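# Press the bell button down and let it rise

## Task

Ring the bell: push its button fully down briefly, then release it so it springs back up. The press counts only if the bell remains standing and where it was; a bell that gets tipped over or shifted means the task is failed.

## Robot and tools

Robot: two FANUC CRX-5iA style arms, left_arm and right_arm, each carrying a two-finger parallel gripper (50 mm max opening). Bases in the scene frame: left_arm at (-0.019, +0.320, +0.029) m, right_arm at (+0.016, -0.303, +0.029) m, both facing almost straight along +x. A camera stand is fixed to the floor behind them.

Scene frame: origin at table-top height, halfway between the nominal bases; +x points out over the table, +y toward left_arm, +z up. Arm names do not match image left/right. All printed hand positions, orientations and Hand targets use this frame and may be off by a few cm. end_effector_position is the point midway between the finger pads; fingertips extend 17.5 mm past it along the gripper's +z (the finger direction). Fingers open and close along gripper x. A roughly 10 cm block sticks out toward gripper -y and rotates with the hand.

The 18-number row (used by execute_actions and move): one flat list covering both arms, every value in [-1, 1]. Order: left dx, dy, dz, rx, ry, rz, left gripper position, force_limit, speed, then the same nine for the right arm. The six pose values are offsets, not poses: measured from that arm's Hand target as it stood when the action or move began, along scene-frame axes; 1.0 equals 0.6 m for dx/dy/dz and 180 degrees for rx/ry/rz, which form one rotation vector applied about the Hand target position. Within one action every row counts from the same start; a new action or call starts from the updated Hand target, so sending the same offset again moves further. Six zeros means re-request the current Hand target. The three gripper values are absolute settings: position +1 fully open, about -0.65 pads meeting, -1 to grip (close until blocked); force_limit -1/0/+1 is about 20/102/185 N per pad; speed -1/0/+1 is 20/85/150 mm/s; both start at +1. Zero is a real command, so to leave a gripper alone resend its previous three values.

Tools:
- execute_actions(actions, cameras): actions is a list of actions; each action is up to 15 rows, one per 1/30 s step; a shorter list repeats its last row to fill 15. Images come back only if actions is empty or cameras requests them (list of names, ["all"], or []).
- move(target, speed, blend, blocking, cameras): target is one row or a list of up to 15 rows, all offsets from the same starting Hand targets. Paths are straight, both arms finish together, at least 0.5 s and capped at 10 s. speed: top path speed in m/s, 0.002 to 1, default 0.25 (rotation up to twice that in rad/s); one value or one per target. blend: corner rounding in m for a list (0 = stop at each). blocking=false returns after about 0.5 s while the move continues. Paths do not avoid obstacles or the other arm; faster moves lag and stray more and hit harder.
- wait(seconds 0 to 10, cameras): robot holds last commands.
- stop(cameras): brakes a running move; fingers continue.
- zoom_image(camera, region=[x0,y0,x1,y1]): enlarges part of that camera's newest image, pixel coordinates, at most 504x504.
- read_manual(section): licence texts only.
- finished_scene(scene): ends the current scene (give its number); irreversible.
Cameras: cam_head_left, cam_head_right, cam_high, cam_low, cam_left_wrist, cam_right_wrist, all 896x504, with OpenCV-style calibration (K, distortion, T_world_to_cam) supplied; wrist views can trail the arm while it moves.

Control behaviour: each step the commanded pose is clipped to within 70 mm and 16 degrees of the measured hand pose, then solved by damped IK. Hand target in results is the last commanded pose after clipping; the gripper often stops a little short, and a further action (even all zeros) asks for it again. Results report end_effector_position (m), end_effector_quat_wxyz, Joint velocities ("within noise" when still), Hand target, Tool commands, Flange force (gripper axes, noisy, includes held weight; "no reading" near singularities), gripper position_measured (opening mm about (250 - counts) x 0.202) and object_status: 0 moving, 1 blocked while opening, 2 blocked while closing (a grip), 3 reached position or pads met. The move: line gives the ending (done, off_target, moving, held, fault) and limits (paced = pose clipped, held = steps withheld).

Cautions: arms are stiff. Aiming even slightly beyond a firm surface can trigger a fault; net outside force of 150 N or joint contact torque at its limit (waist 126, shoulder 125, elbow 132, forearm roll 31.5, wrist pitch 31.8, wrist roll 31.4 N m) freezes that arm for 10 s. For the bell, approach the button from above slowly, target only a little below its top, dwell briefly, then lift clear so it can return. Avoid brushing the bell body. Keep the two arms apart; contact between them can end the scene, and a clearance check may hold commands. Prolonged stretched-out holding or pushing heats motors (MOTOR HOT, then a 30 to 60 s brake). Nothing may fall off the table, and avoid slams or dropping things.

Each tool is called after ">>>" as a command line: name --argument value for each argument, lists and objects as JSON in quotes; but a table of rows of numbers goes row by row, as --pt "numbers of a row", without its own name.

## Session

>>> execute_actions --actions '[]'

Scene clock: 0.00 s.
left_arm: end_effector_position=(+0.2467, +0.1301, +0.2725) position_measured=3 object_status=3 end_effector_quat_wxyz=(+0.072, +0.462, +0.800, -0.375) | right_arm: end_effector_position=(+0.4714, -0.2235, +0.1028) position_measured=3 object_status=3 end_effector_quat_wxyz=(+0.025, +0.644, +0.725, -0.244)
Joint positions: left_arm=[0.393 -0.242 -0.674 0.564 -1.699 0.044] | right_arm=[0.632 0.465 -0.073 0.173 -1.501 -0.513]
Joint velocities: within noise
Flange force (N): no reading
Hand target: left_arm +0.2467, +0.1301, +0.2725; +0.072, +0.462, +0.800, -0.375 | right_arm +0.4714, -0.2235, +0.1028; +0.025, +0.644, +0.725, -0.244
Tool commands: left_gripper/position=+1.0 left_gripper/force_limit=+1.0 left_gripper/speed=+1.0 right_gripper/position=+1.0 right_gripper/force_limit=+1.0 right_gripper/speed=+1.0

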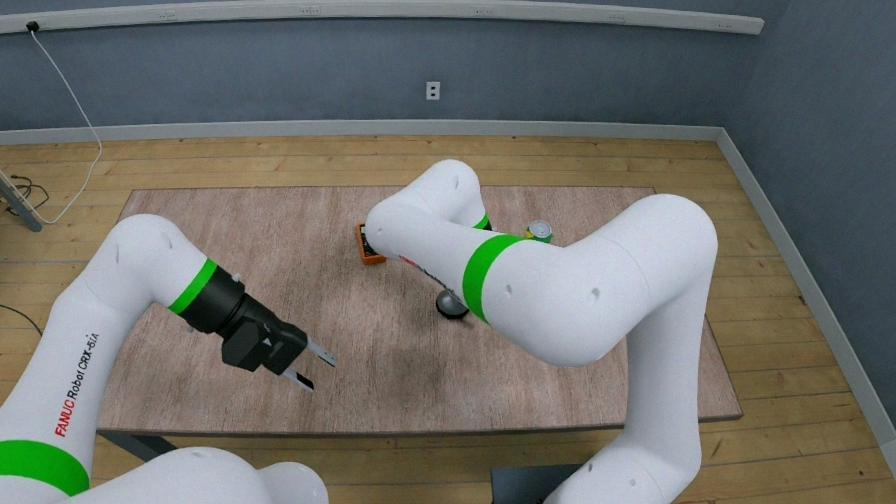

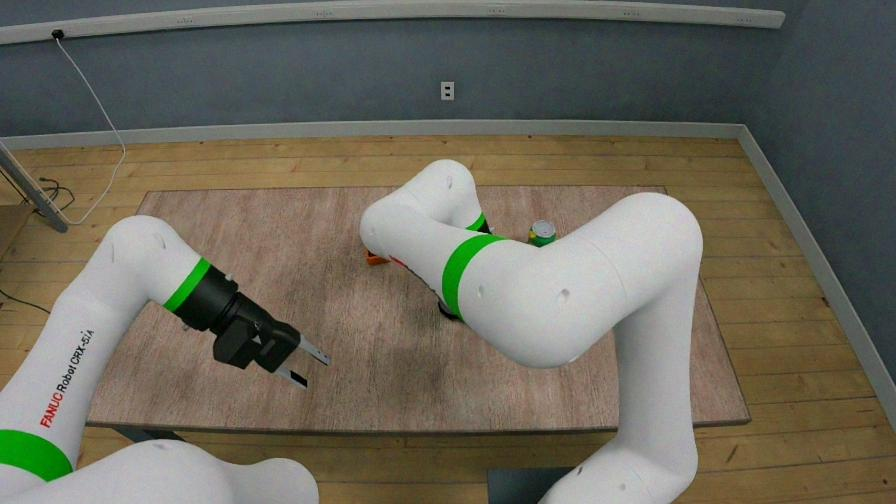

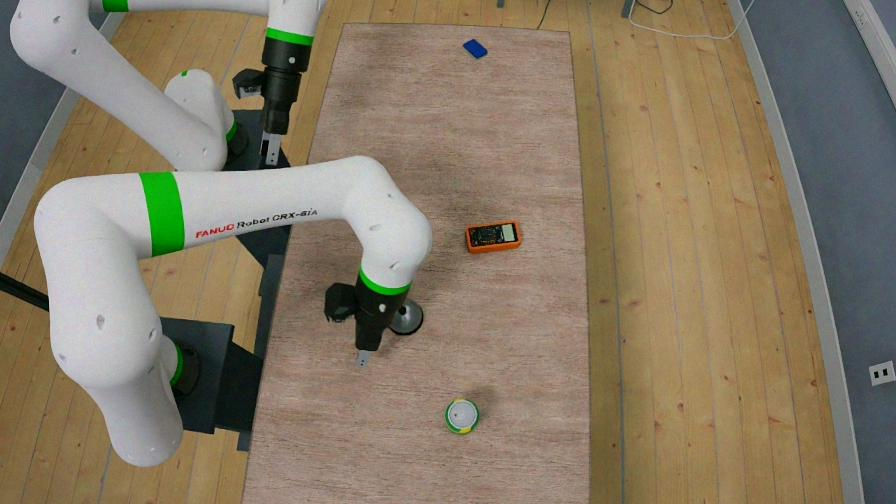

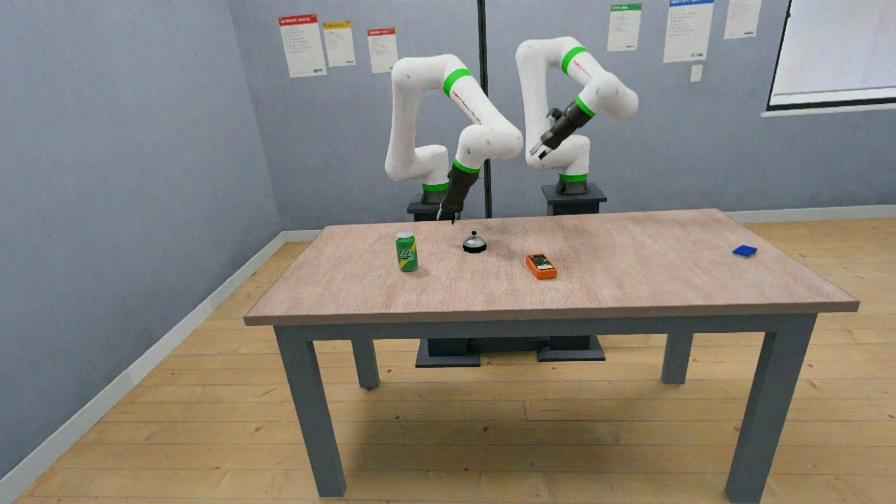

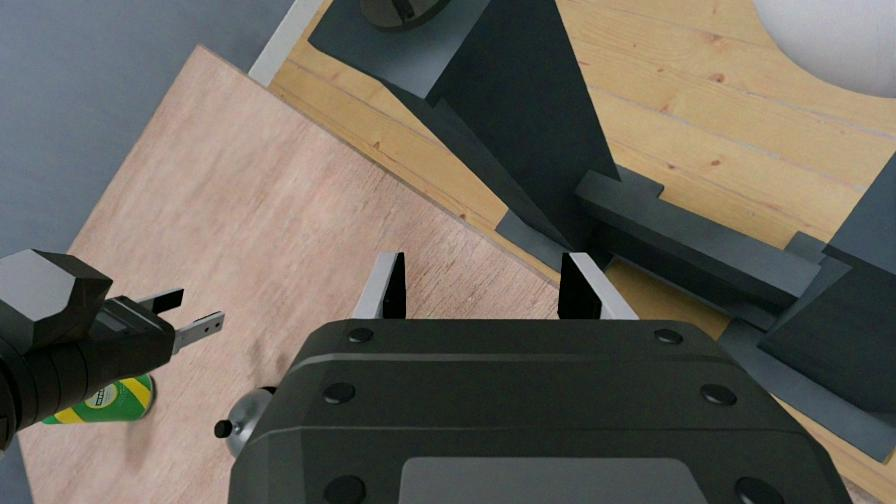

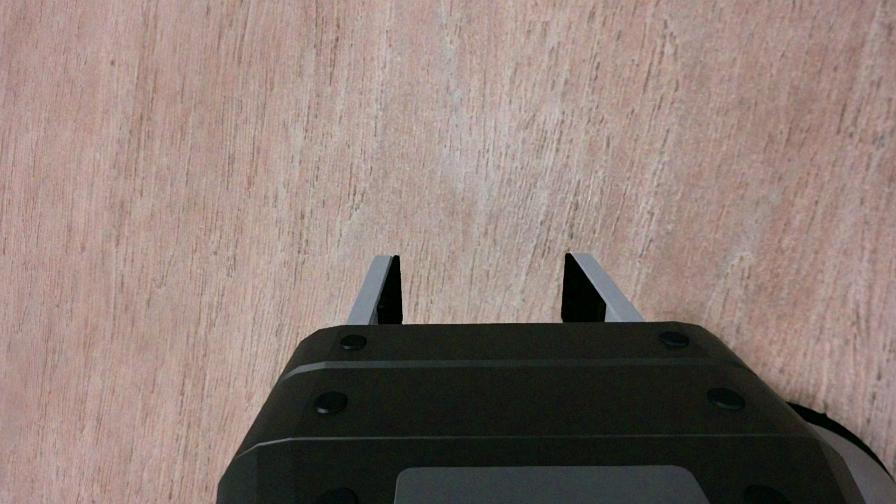

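>>> move --target '[0,0,0,0,0,0,1,1,1,0.148,0.156,0.162,0.128,-0.0922,0,-0.67,-1,0]' --speed 0.3 --cameras '["cam_head_left","cam_head_right","cam_high","cam_low","cam_right_wrist"]'

>>> zoom_image --camera "cam_low" --region '[414, 170, 534, 270]'

>>> zoom_image --camera "cam_high" --region '[320, 240, 500, 380]'

Scene clock: 42.83 s.
left_arm: end_effector_position=(+0.2467, +0.1301, +0.2725) position_measured=3 object_status=3 end_effector_quat_wxyz=(+0.072, +0.462, +0.800, -0.375) | right_arm: end_effector_position=(+0.5601, -0.1299, +0.1999) position_measured=251 object_status=3 end_effector_quat_wxyz=(+0.000, +0.664, +0.747, +0.000)
Joint positions: left_arm=[0.393 -0.242 -0.674 0.564 -1.699 0.044] | right_arm=[0.593 0.336 0.133 0 -1.368 -0.42]
Flange force (N): left_arm=[-7.7 2.4 -6.7] | right_arm=[0.1 8.1 -0.7]
Hand target: left_arm +0.2467, +0.1301, +0.2725; +0.072, +0.462, +0.800, -0.375 | right_arm +0.5602, -0.1299, +0.2000; +0.000, +0.664, +0.747, +0.000
Off the commanded pose: left_arm 0.000 m, 0 deg | right_arm 0.000 m, 0 deg.
move: done
camera_calibration:
cam_right_wrist: T_world_to_cam=[[-0.0993442, 0.994969, 0.0129481, 0.189736], [0.936, 0.0890245, 0.340556, -0.565655], [0.337689, 0.0459517, -0.940135, 0.137712], [0, 0, 0, 1]] pos_world=[0.501798, -0.144752, 0.319648]
Images, in order (width x height): cam_head_left 896x504, cam_head_right 896x504, cam_high 896x504, cam_low 896x504, cam_right_wrist 896x504.

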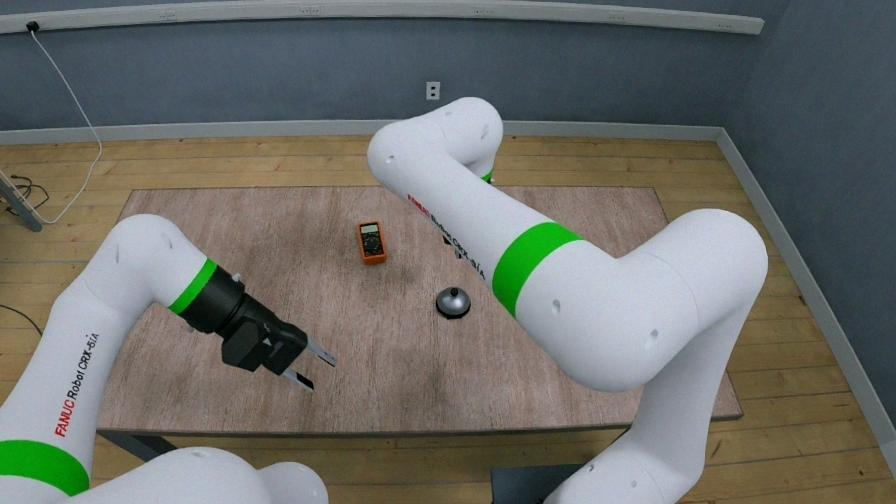

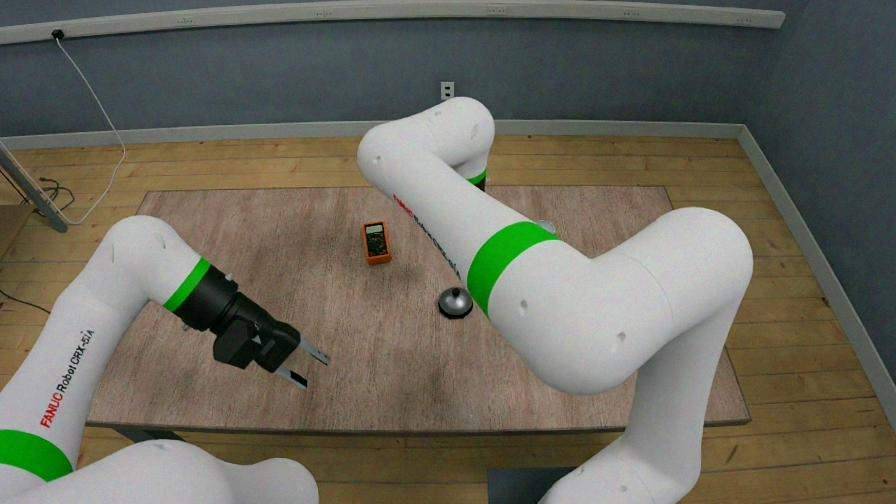

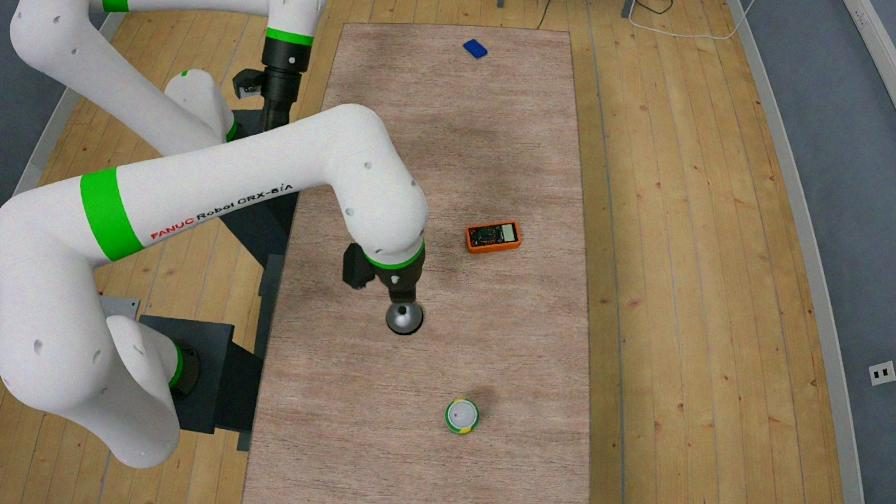

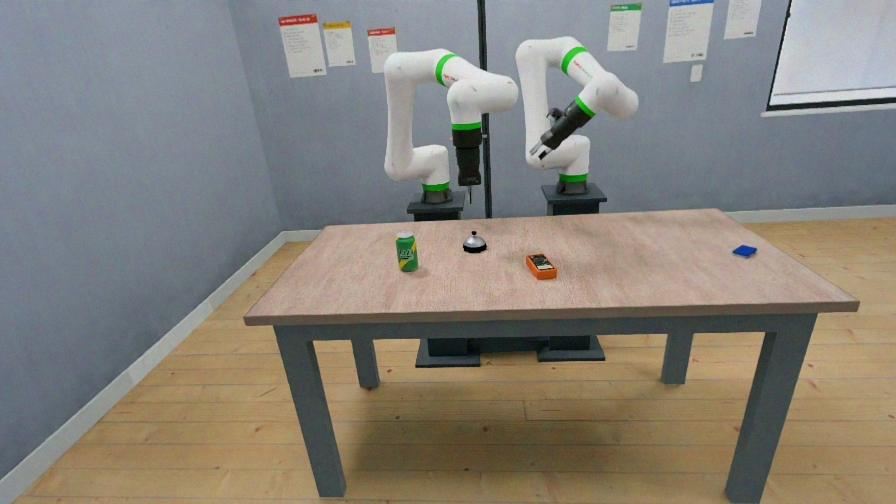

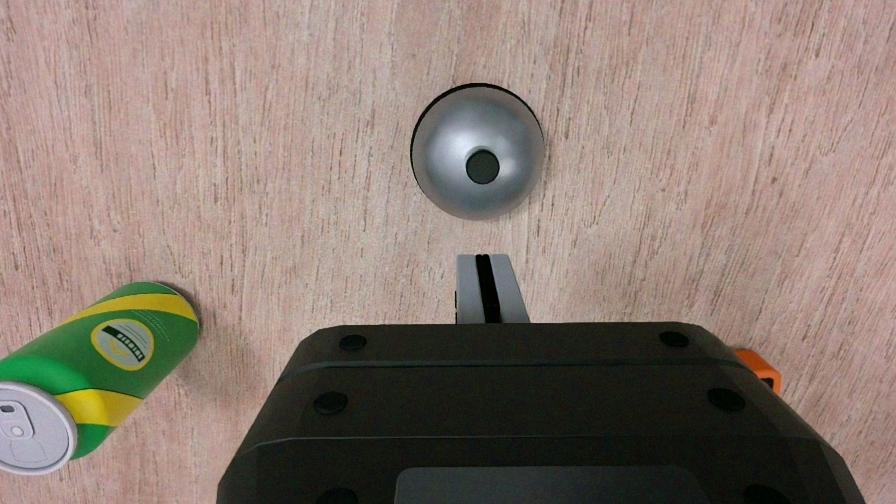

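Scaled by 4.200.

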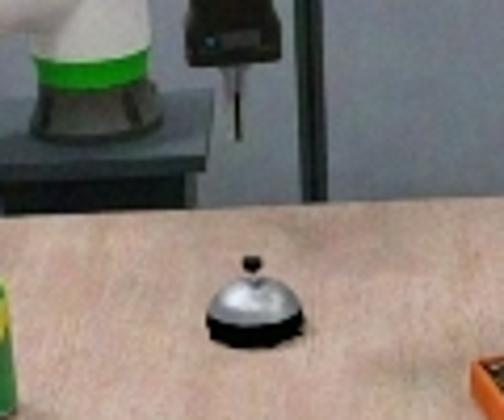

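Scaled by 2.800.

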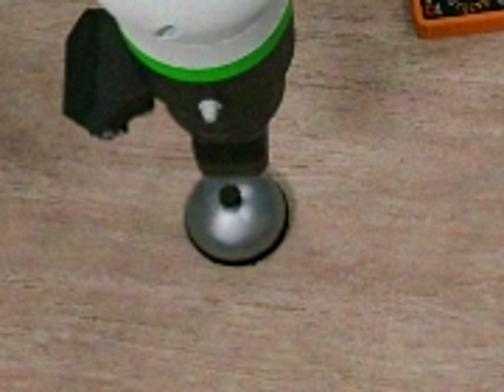

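>>> move --target '[0,0,0,0,0,0,1,1,1,-0.0303,0.0098,-0.1417,0,0,0,-0.67,-1,0]' --speed 0.3 --cameras '["cam_high","cam_low","cam_right_wrist"]'

>>> zoom_image --camera "cam_low" --region '[434, 190, 514, 260]'

>>> zoom_image --camera "cam_right_wrist" --region '[360, 120, 620, 340]'

Scene clock: 65.10 s.
left_arm: end_effector_position=(+0.2467, +0.1301, +0.2725) position_measured=3 object_status=3 end_effector_quat_wxyz=(+0.072, +0.462, +0.800, -0.375) | right_arm: end_effector_position=(+0.5420, -0.1240, +0.1150) position_measured=251 object_status=3 end_effector_quat_wxyz=(+0.000, +0.664, +0.747, +0.000)
Joint positions: left_arm=[0.393 -0.242 -0.674 0.564 -1.699 0.044] | right_arm=[0.619 0.36 -0.041 0 -1.169 -0.446]
Flange force (N): left_arm=[-7.4 2.2 -6.1] | right_arm=[0.0 8.3 0.0]
Hand target: left_arm +0.2467, +0.1301, +0.2725; +0.072, +0.462, +0.800, -0.375 | right_arm +0.5420, -0.1240, +0.1150; +0.000, +0.664, +0.747, +0.000
Off the commanded pose: left_arm 0.000 m, 0 deg | right_arm 0.000 m, 0 deg.
move: done
camera_calibration:
cam_right_wrist: T_world_to_cam=[[-0.0994078, 0.99496, 0.0131165, 0.183147], [0.935919, 0.0890164, 0.34078, -0.520246], [0.337895, 0.0461522, -0.940051, 0.0636786], [0, 0, 0, 1]] pos_world=[0.483598, -0.138852, 0.234749]
Images, in order (width x height): cam_high 896x504, cam_low 896x504, cam_right_wrist 896x504.

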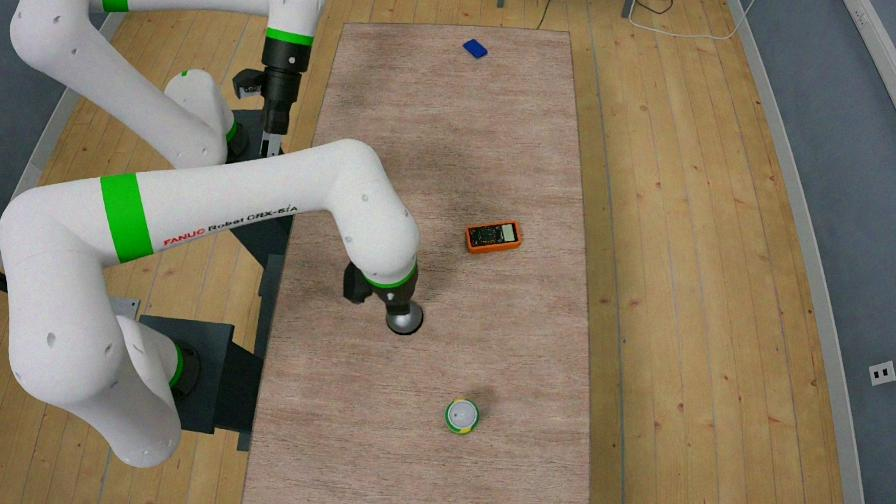

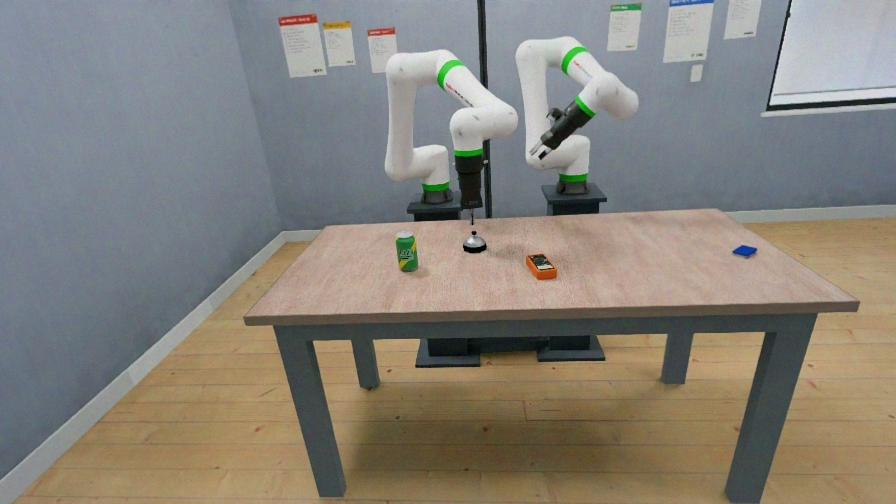

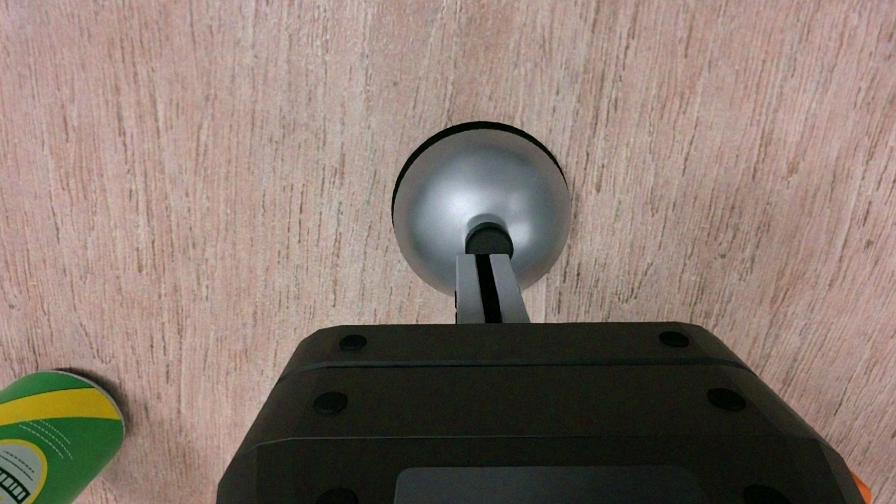

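Scaled by 6.300.

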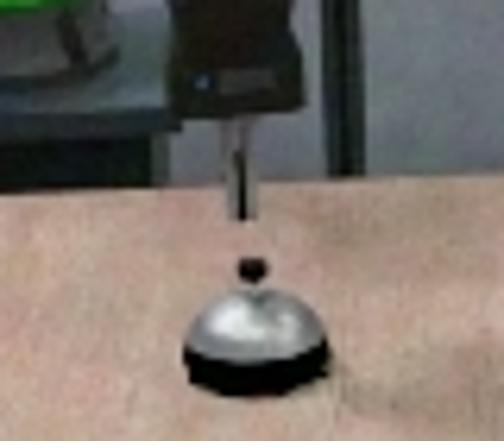

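Scaled by 1.938.

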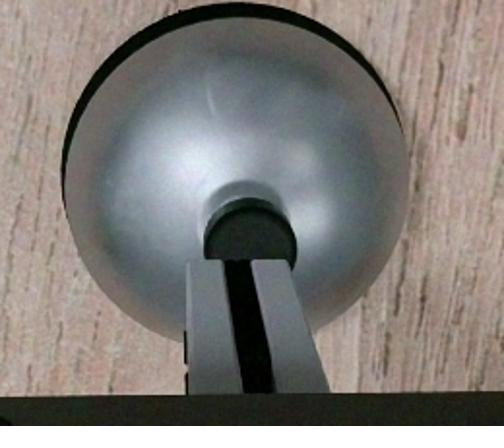

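>>> move --target '[0,0,0,0,0,0,1,1,1,-0.0067,0.0063,-0.035,0,0,0,-0.67,-1,0]' --speed 0.1 --cameras '["cam_low","cam_right_wrist"]'

>>> zoom_image --camera "cam_low" --region '[444, 200, 504, 260]'

>>> zoom_image --camera "cam_right_wrist" --region '[380, 160, 580, 340]'

Scene clock: 98.27 s.
left_arm: end_effector_position=(+0.2467, +0.1301, +0.2725) position_measured=3 object_status=3 end_effector_quat_wxyz=(+0.072, +0.462, +0.800, -0.375) | right_arm: end_effector_position=(+0.5380, -0.1202, +0.0940) position_measured=251 object_status=3 end_effector_quat_wxyz=(+0.000, +0.664, +0.747, +0.000)
Joint positions: left_arm=[0.393 -0.242 -0.674 0.564 -1.699 0.044] | right_arm=[0.629 0.376 -0.074 0 -1.121 -0.456]
Flange force (N): left_arm=[-7.4 2.4 -6.4] | right_arm=[0.1 8.8 1.0]
Hand target: left_arm +0.2467, +0.1301, +0.2725; +0.072, +0.462, +0.800, -0.375 | right_arm +0.5380, -0.1202, +0.0940; +0.000, +0.664, +0.747, +0.000
Off the commanded pose: left_arm 0.000 m, 0 deg | right_arm 0.000 m, 0 deg.
move: done
camera_calibration:
cam_right_wrist: T_world_to_cam=[[-0.0993741, 0.994965, 0.0130229, 0.179248], [0.935922, 0.0890168, 0.340772, -0.509684], [0.337897, 0.0460523, -0.940056, 0.0451003], [0, 0, 0, 1]] pos_world=[0.479598, -0.135052, 0.213748]
Images, in order (width x height): cam_low 896x504, cam_right_wrist 896x504.

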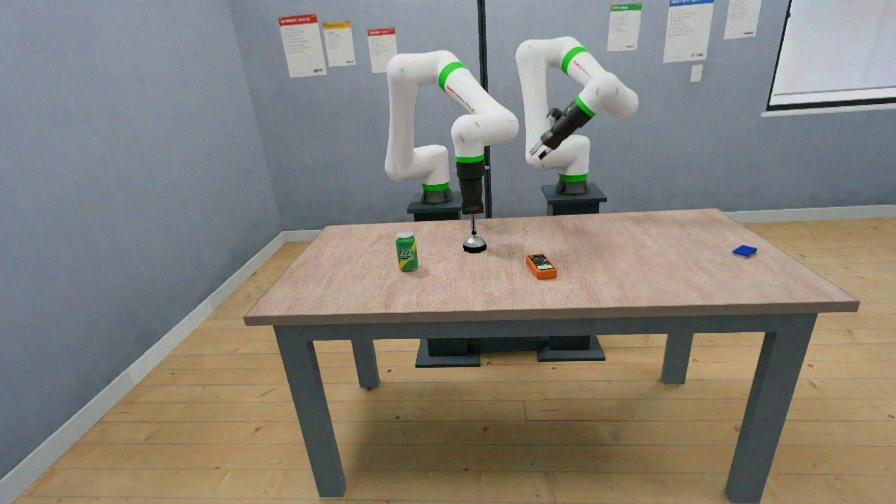

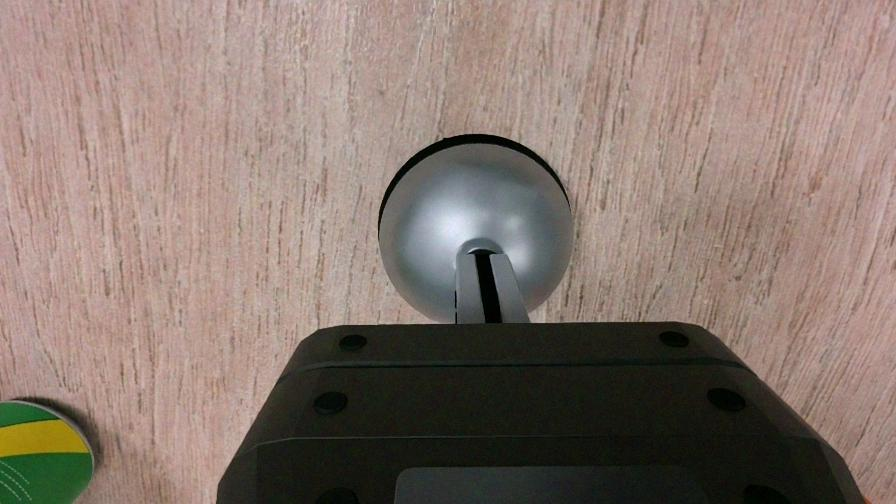

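Scaled by 8.400.

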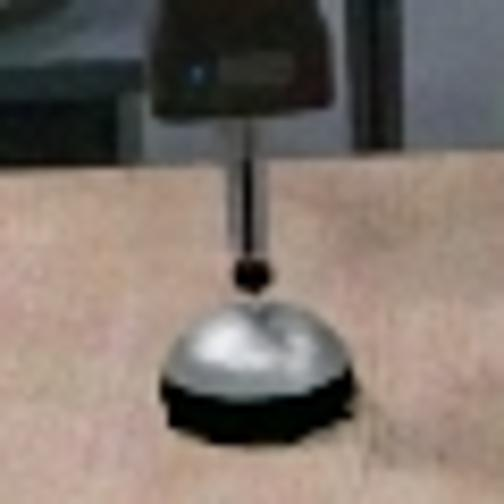

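Scaled by 2.520.

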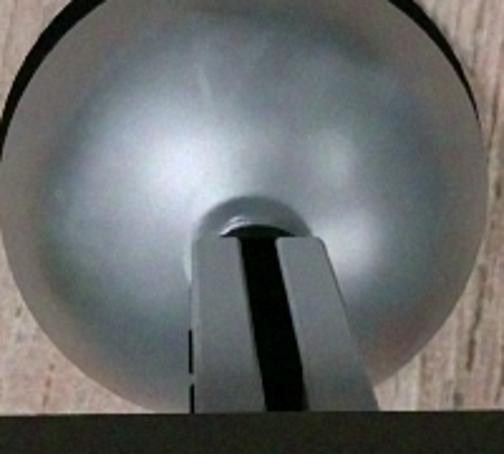

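>>> execute_actions --actions '[[[0,0,0,0,0,0,1,1,1,0,0,-0.0025,0,0,0,-0.67,-1,0]],[[0,0,0,0,0,0,1,1,1,0,0,-0.0025,0,0,0,-0.67,-1,0]],[[0,0,0,0,0,0,1,1,1,0,0,-0.0025,0,0,0,-0.67,-1,0]]]'

Scene clock: 106.37 s.
left_arm: end_effector_position=(+0.2467, +0.1301, +0.2725) position_measured=3 object_status=3 end_effector_quat_wxyz=(+0.072, +0.462, +0.800, -0.375) | right_arm: end_effector_position=(+0.5380, -0.1202, +0.0895) position_measured=251 object_status=3 end_effector_quat_wxyz=(+0.000, +0.664, +0.747, +0.000)
Joint positions: left_arm=[0.393 -0.242 -0.674 0.564 -1.699 0.044] | right_arm=[0.629 0.38 -0.079 0 -1.111 -0.456]
Flange force (N): left_arm=[-7.9 2.3 -6.4] | right_arm=[0.4 9.2 0.4]
Flange force at the end of the 1st action (N): left_arm=[-7.9 2.6 -6.0] | right_arm=[0.3 9.3 0.5]
Flange force at the end of the 2nd action (N): left_arm=[-7.5 1.9 -6.0] | right_arm=[0.4 9.6 0.5]
Hand target: left_arm +0.2467, +0.1301, +0.2725; +0.072, +0.462, +0.800, -0.375 | right_arm +0.5380, -0.1202, +0.0895; +0.000, +0.664, +0.747, +0.000
Off the commanded pose: left_arm 0.000 m, 0 deg | right_arm 0.000 m, 0 deg.

No contact yet.

>>> execute_actions --actions '[[[0,0,0,0,0,0,1,1,1,0,0,-0.0025,0,0,0,-0.67,-1,0]],[[0,0,0,0,0,0,1,1,1,0,0,-0.0025,0,0,0,-0.67,-1,0]],[[0,0,0,0,0,0,1,1,1,0,0,-0.0017,0,0,0,-0.67,-1,0]]]' --cameras '["cam_low","cam_right_wrist"]'

>>> zoom_image --camera "cam_low" --region '[444, 200, 504, 260]'

Scene clock: 114.90 s.
left_arm: end_effector_position=(+0.2467, +0.1301, +0.2725) position_measured=3 object_status=3 end_effector_quat_wxyz=(+0.072, +0.462, +0.800, -0.375) | right_arm: end_effector_position=(+0.5380, -0.1202, +0.0854) position_measured=251 object_status=3 end_effector_quat_wxyz=(+0.000, +0.664, +0.747, +0.000)
Joint positions: left_arm=[0.393 -0.242 -0.674 0.564 -1.699 0.044] | right_arm=[0.629 0.385 -0.083 0 -1.102 -0.456]
Flange force (N): left_arm=[-7.7 2.3 -6.2] | right_arm=[0.5 8.7 -1.3]
Flange force at the end of the 1st action (N): left_arm=[-7.6 1.9 -6.0] | right_arm=[0.7 9.7 0.5]
Flange force at the end of the 2nd action (N): left_arm=[-7.7 2.5 -6.1] | right_arm=[0.2 9.2 -0.9]
Hand target: left_arm +0.2467, +0.1301, +0.2725; +0.072, +0.462, +0.800, -0.375 | right_arm +0.5380, -0.1202, +0.0854; +0.000, +0.664, +0.747, +0.000
Off the commanded pose: left_arm 0.000 m, 0 deg | right_arm 0.000 m, 0 deg.
camera_calibration:
cam_right_wrist: T_world_to_cam=[[-0.0993741, 0.994965, 0.0130229, 0.17936], [0.935922, 0.0890168, 0.340772, -0.506753], [0.337897, 0.0460523, -0.940056, 0.0370158], [0, 0, 0, 1]] pos_world=[0.479598, -0.135052, 0.205148]
Images, in order (width x height): cam_low 896x504, cam_right_wrist 896x504.

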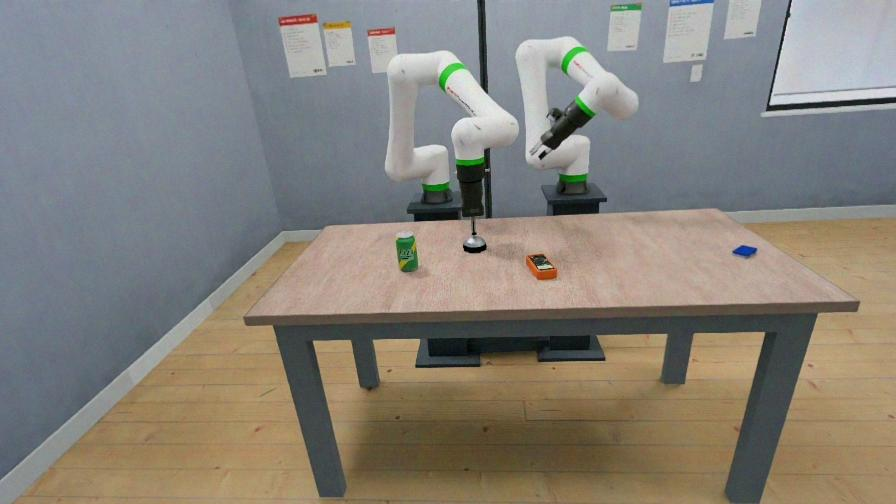

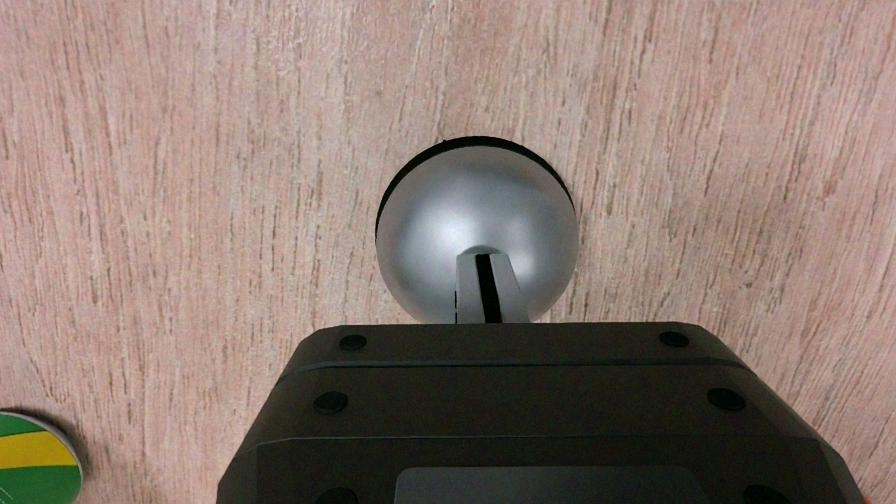

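Scaled by 8.400.

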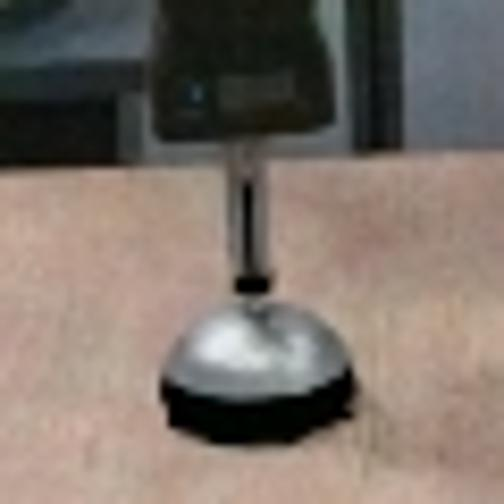

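>>> execute_actions --actions '[[[0,0,0,0,0,0,1,1,1,0,0,-0.0017,0,0,0,-0.67,-1,0]],[[0,0,0,0,0,0,1,1,1,0,0,-0.0015,0,0,0,-0.67,-1,0]],[[0,0,0,0,0,0,1,1,1,0,0,-0.0015,0,0,0,-0.67,-1,0]]]'

Scene clock: 122.33 s.
left_arm: end_effector_position=(+0.2467, +0.1301, +0.2725) position_measured=3 object_status=3 end_effector_quat_wxyz=(+0.072, +0.462, +0.800, -0.375) | right_arm: end_effector_position=(+0.5380, -0.1202, +0.0826) position_measured=251 object_status=3 end_effector_quat_wxyz=(+0.000, +0.664, +0.747, +0.000)
Joint positions: left_arm=[0.393 -0.242 -0.674 0.564 -1.699 0.044] | right_arm=[0.629 0.388 -0.086 0 -1.096 -0.456]
Flange force (N): left_arm=[-7.5 2.4 -6.4] | right_arm=[0.4 4.9 -19.3]
Flange force at the end of the 1st action (N): left_arm=[-7.0 1.8 -6.1] | right_arm=[0.3 8.9 -1.9]
Flange force at the end of the 2nd action (N): left_arm=[-8.2 2.4 -6.1] | right_arm=[0.3 9.3 -2.2]
Hand target: left_arm +0.2467, +0.1301, +0.2725; +0.072, +0.462, +0.800, -0.375 | right_arm +0.5380, -0.1202, +0.0826; +0.000, +0.664, +0.747, +0.000
Off the commanded pose: left_arm 0.000 m, 0 deg | right_arm 0.000 m, 0 deg.

>>> execute_actions --actions '[[[0,0,0,0,0,0,1,1,1,0,0,-0.0012,0,0,0,-0.67,-1,0]],[[0,0,0,0,0,0,1,1,1,0,0,0.001,0,0,0,-0.67,-1,0],[0,0,0,0,0,0,1,1,1,0,0,0.002,0,0,0,-0.67,-1,0],[0,0,0,0,0,0,1,1,1,0,0,0.004,0,0,0,-0.67,-1,0],[0,0,0,0,0,0,1,1,1,0,0,0.006,0,0,0,-0.67,-1,0],[0,0,0,0,0,0,1,1,1,0,0,0.008,0,0,0,-0.67,-1,0],[0,0,0,0,0,0,1,1,1,0,0,0.011,0,0,0,-0.67,-1,0],[0,0,0,0,0,0,1,1,1,0,0,0.014,0,0,0,-0.67,-1,0],[0,0,0,0,0,0,1,1,1,0,0,0.018,0,0,0,-0.67,-1,0],[0,0,0,0,0,0,1,1,1,0,0,0.022,0,0,0,-0.67,-1,0],[0,0,0,0,0,0,1,1,1,0,0,0.026,0,0,0,-0.67,-1,0],[0,0,0,0,0,0,1,1,1,0,0,0.030,0,0,0,-0.67,-1,0],[0,0,0,0,0,0,1,1,1,0,0,0.033,0,0,0,-0.67,-1,0],[0,0,0,0,0,0,1,1,1,0,0,0.035,0,0,0,-0.67,-1,0],[0,0,0,0,0,0,1,1,1,0,0,0.036,0,0,0,-0.67,-1,0],[0,0,0,0,0,0,1,1,1,0,0,0.0365,0,0,0,-0.67,-1,0]]]' --cameras '["cam_low"]'

>>> zoom_image --camera "cam_low" --region '[444, 200, 504, 260]'

Scene clock: 136.70 s.
left_arm: end_effector_position=(+0.2467, +0.1301, +0.2725) position_measured=3 object_status=3 end_effector_quat_wxyz=(+0.072, +0.462, +0.800, -0.375) | right_arm: end_effector_position=(+0.5380, -0.1202, +0.1037) position_measured=251 object_status=3 end_effector_quat_wxyz=(+0.000, +0.664, +0.747, +0.000)
Joint positions: left_arm=[0.393 -0.242 -0.674 0.564 -1.699 0.044] | right_arm=[0.629 0.365 -0.063 0 -1.142 -0.456]
Flange force (N): left_arm=[-8.0 2.7 -6.2] | right_arm=[0.4 10.4 -0.5]
Flange force at the end of the 1st action (N): left_arm=[-7.7 2.2 -6.1] | right_arm=[-0.8 -4.5 -47.4]
Hand target: left_arm +0.2467, +0.1301, +0.2725; +0.072, +0.462, +0.800, -0.375 | right_arm +0.5380, -0.1202, +0.1038; +0.000, +0.664, +0.747, +0.000
Off the commanded pose: left_arm 0.000 m, 0 deg | right_arm 0.000 m, 0 deg.
Images, in order (width x height): cam_low 896x504.

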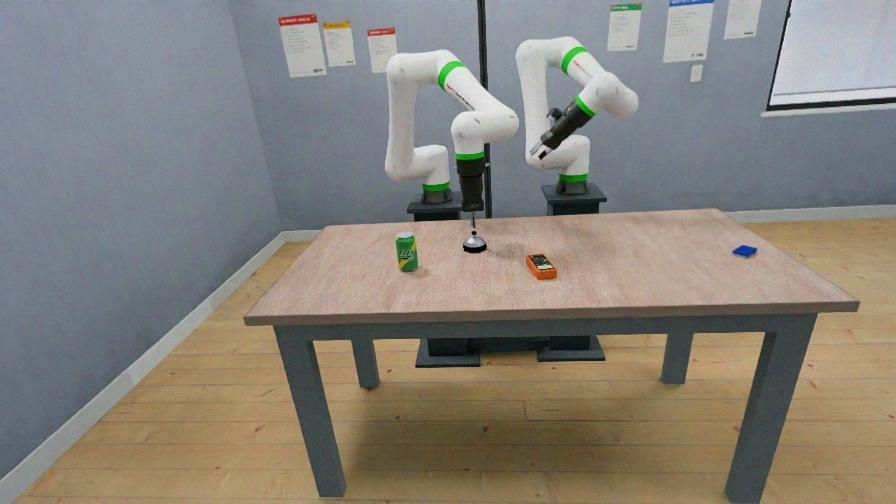

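Scaled by 8.400.

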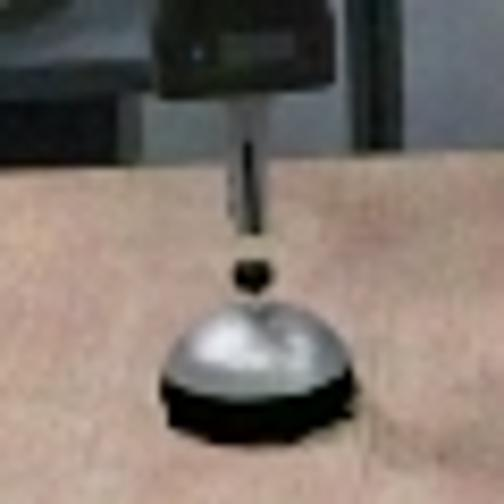

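>>> finished_scene --scene 1

The scene is finished: the task was done.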